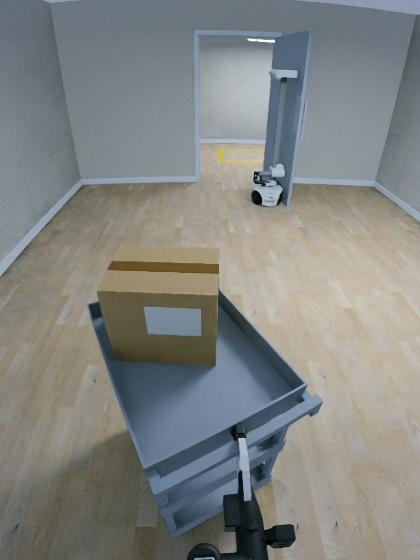

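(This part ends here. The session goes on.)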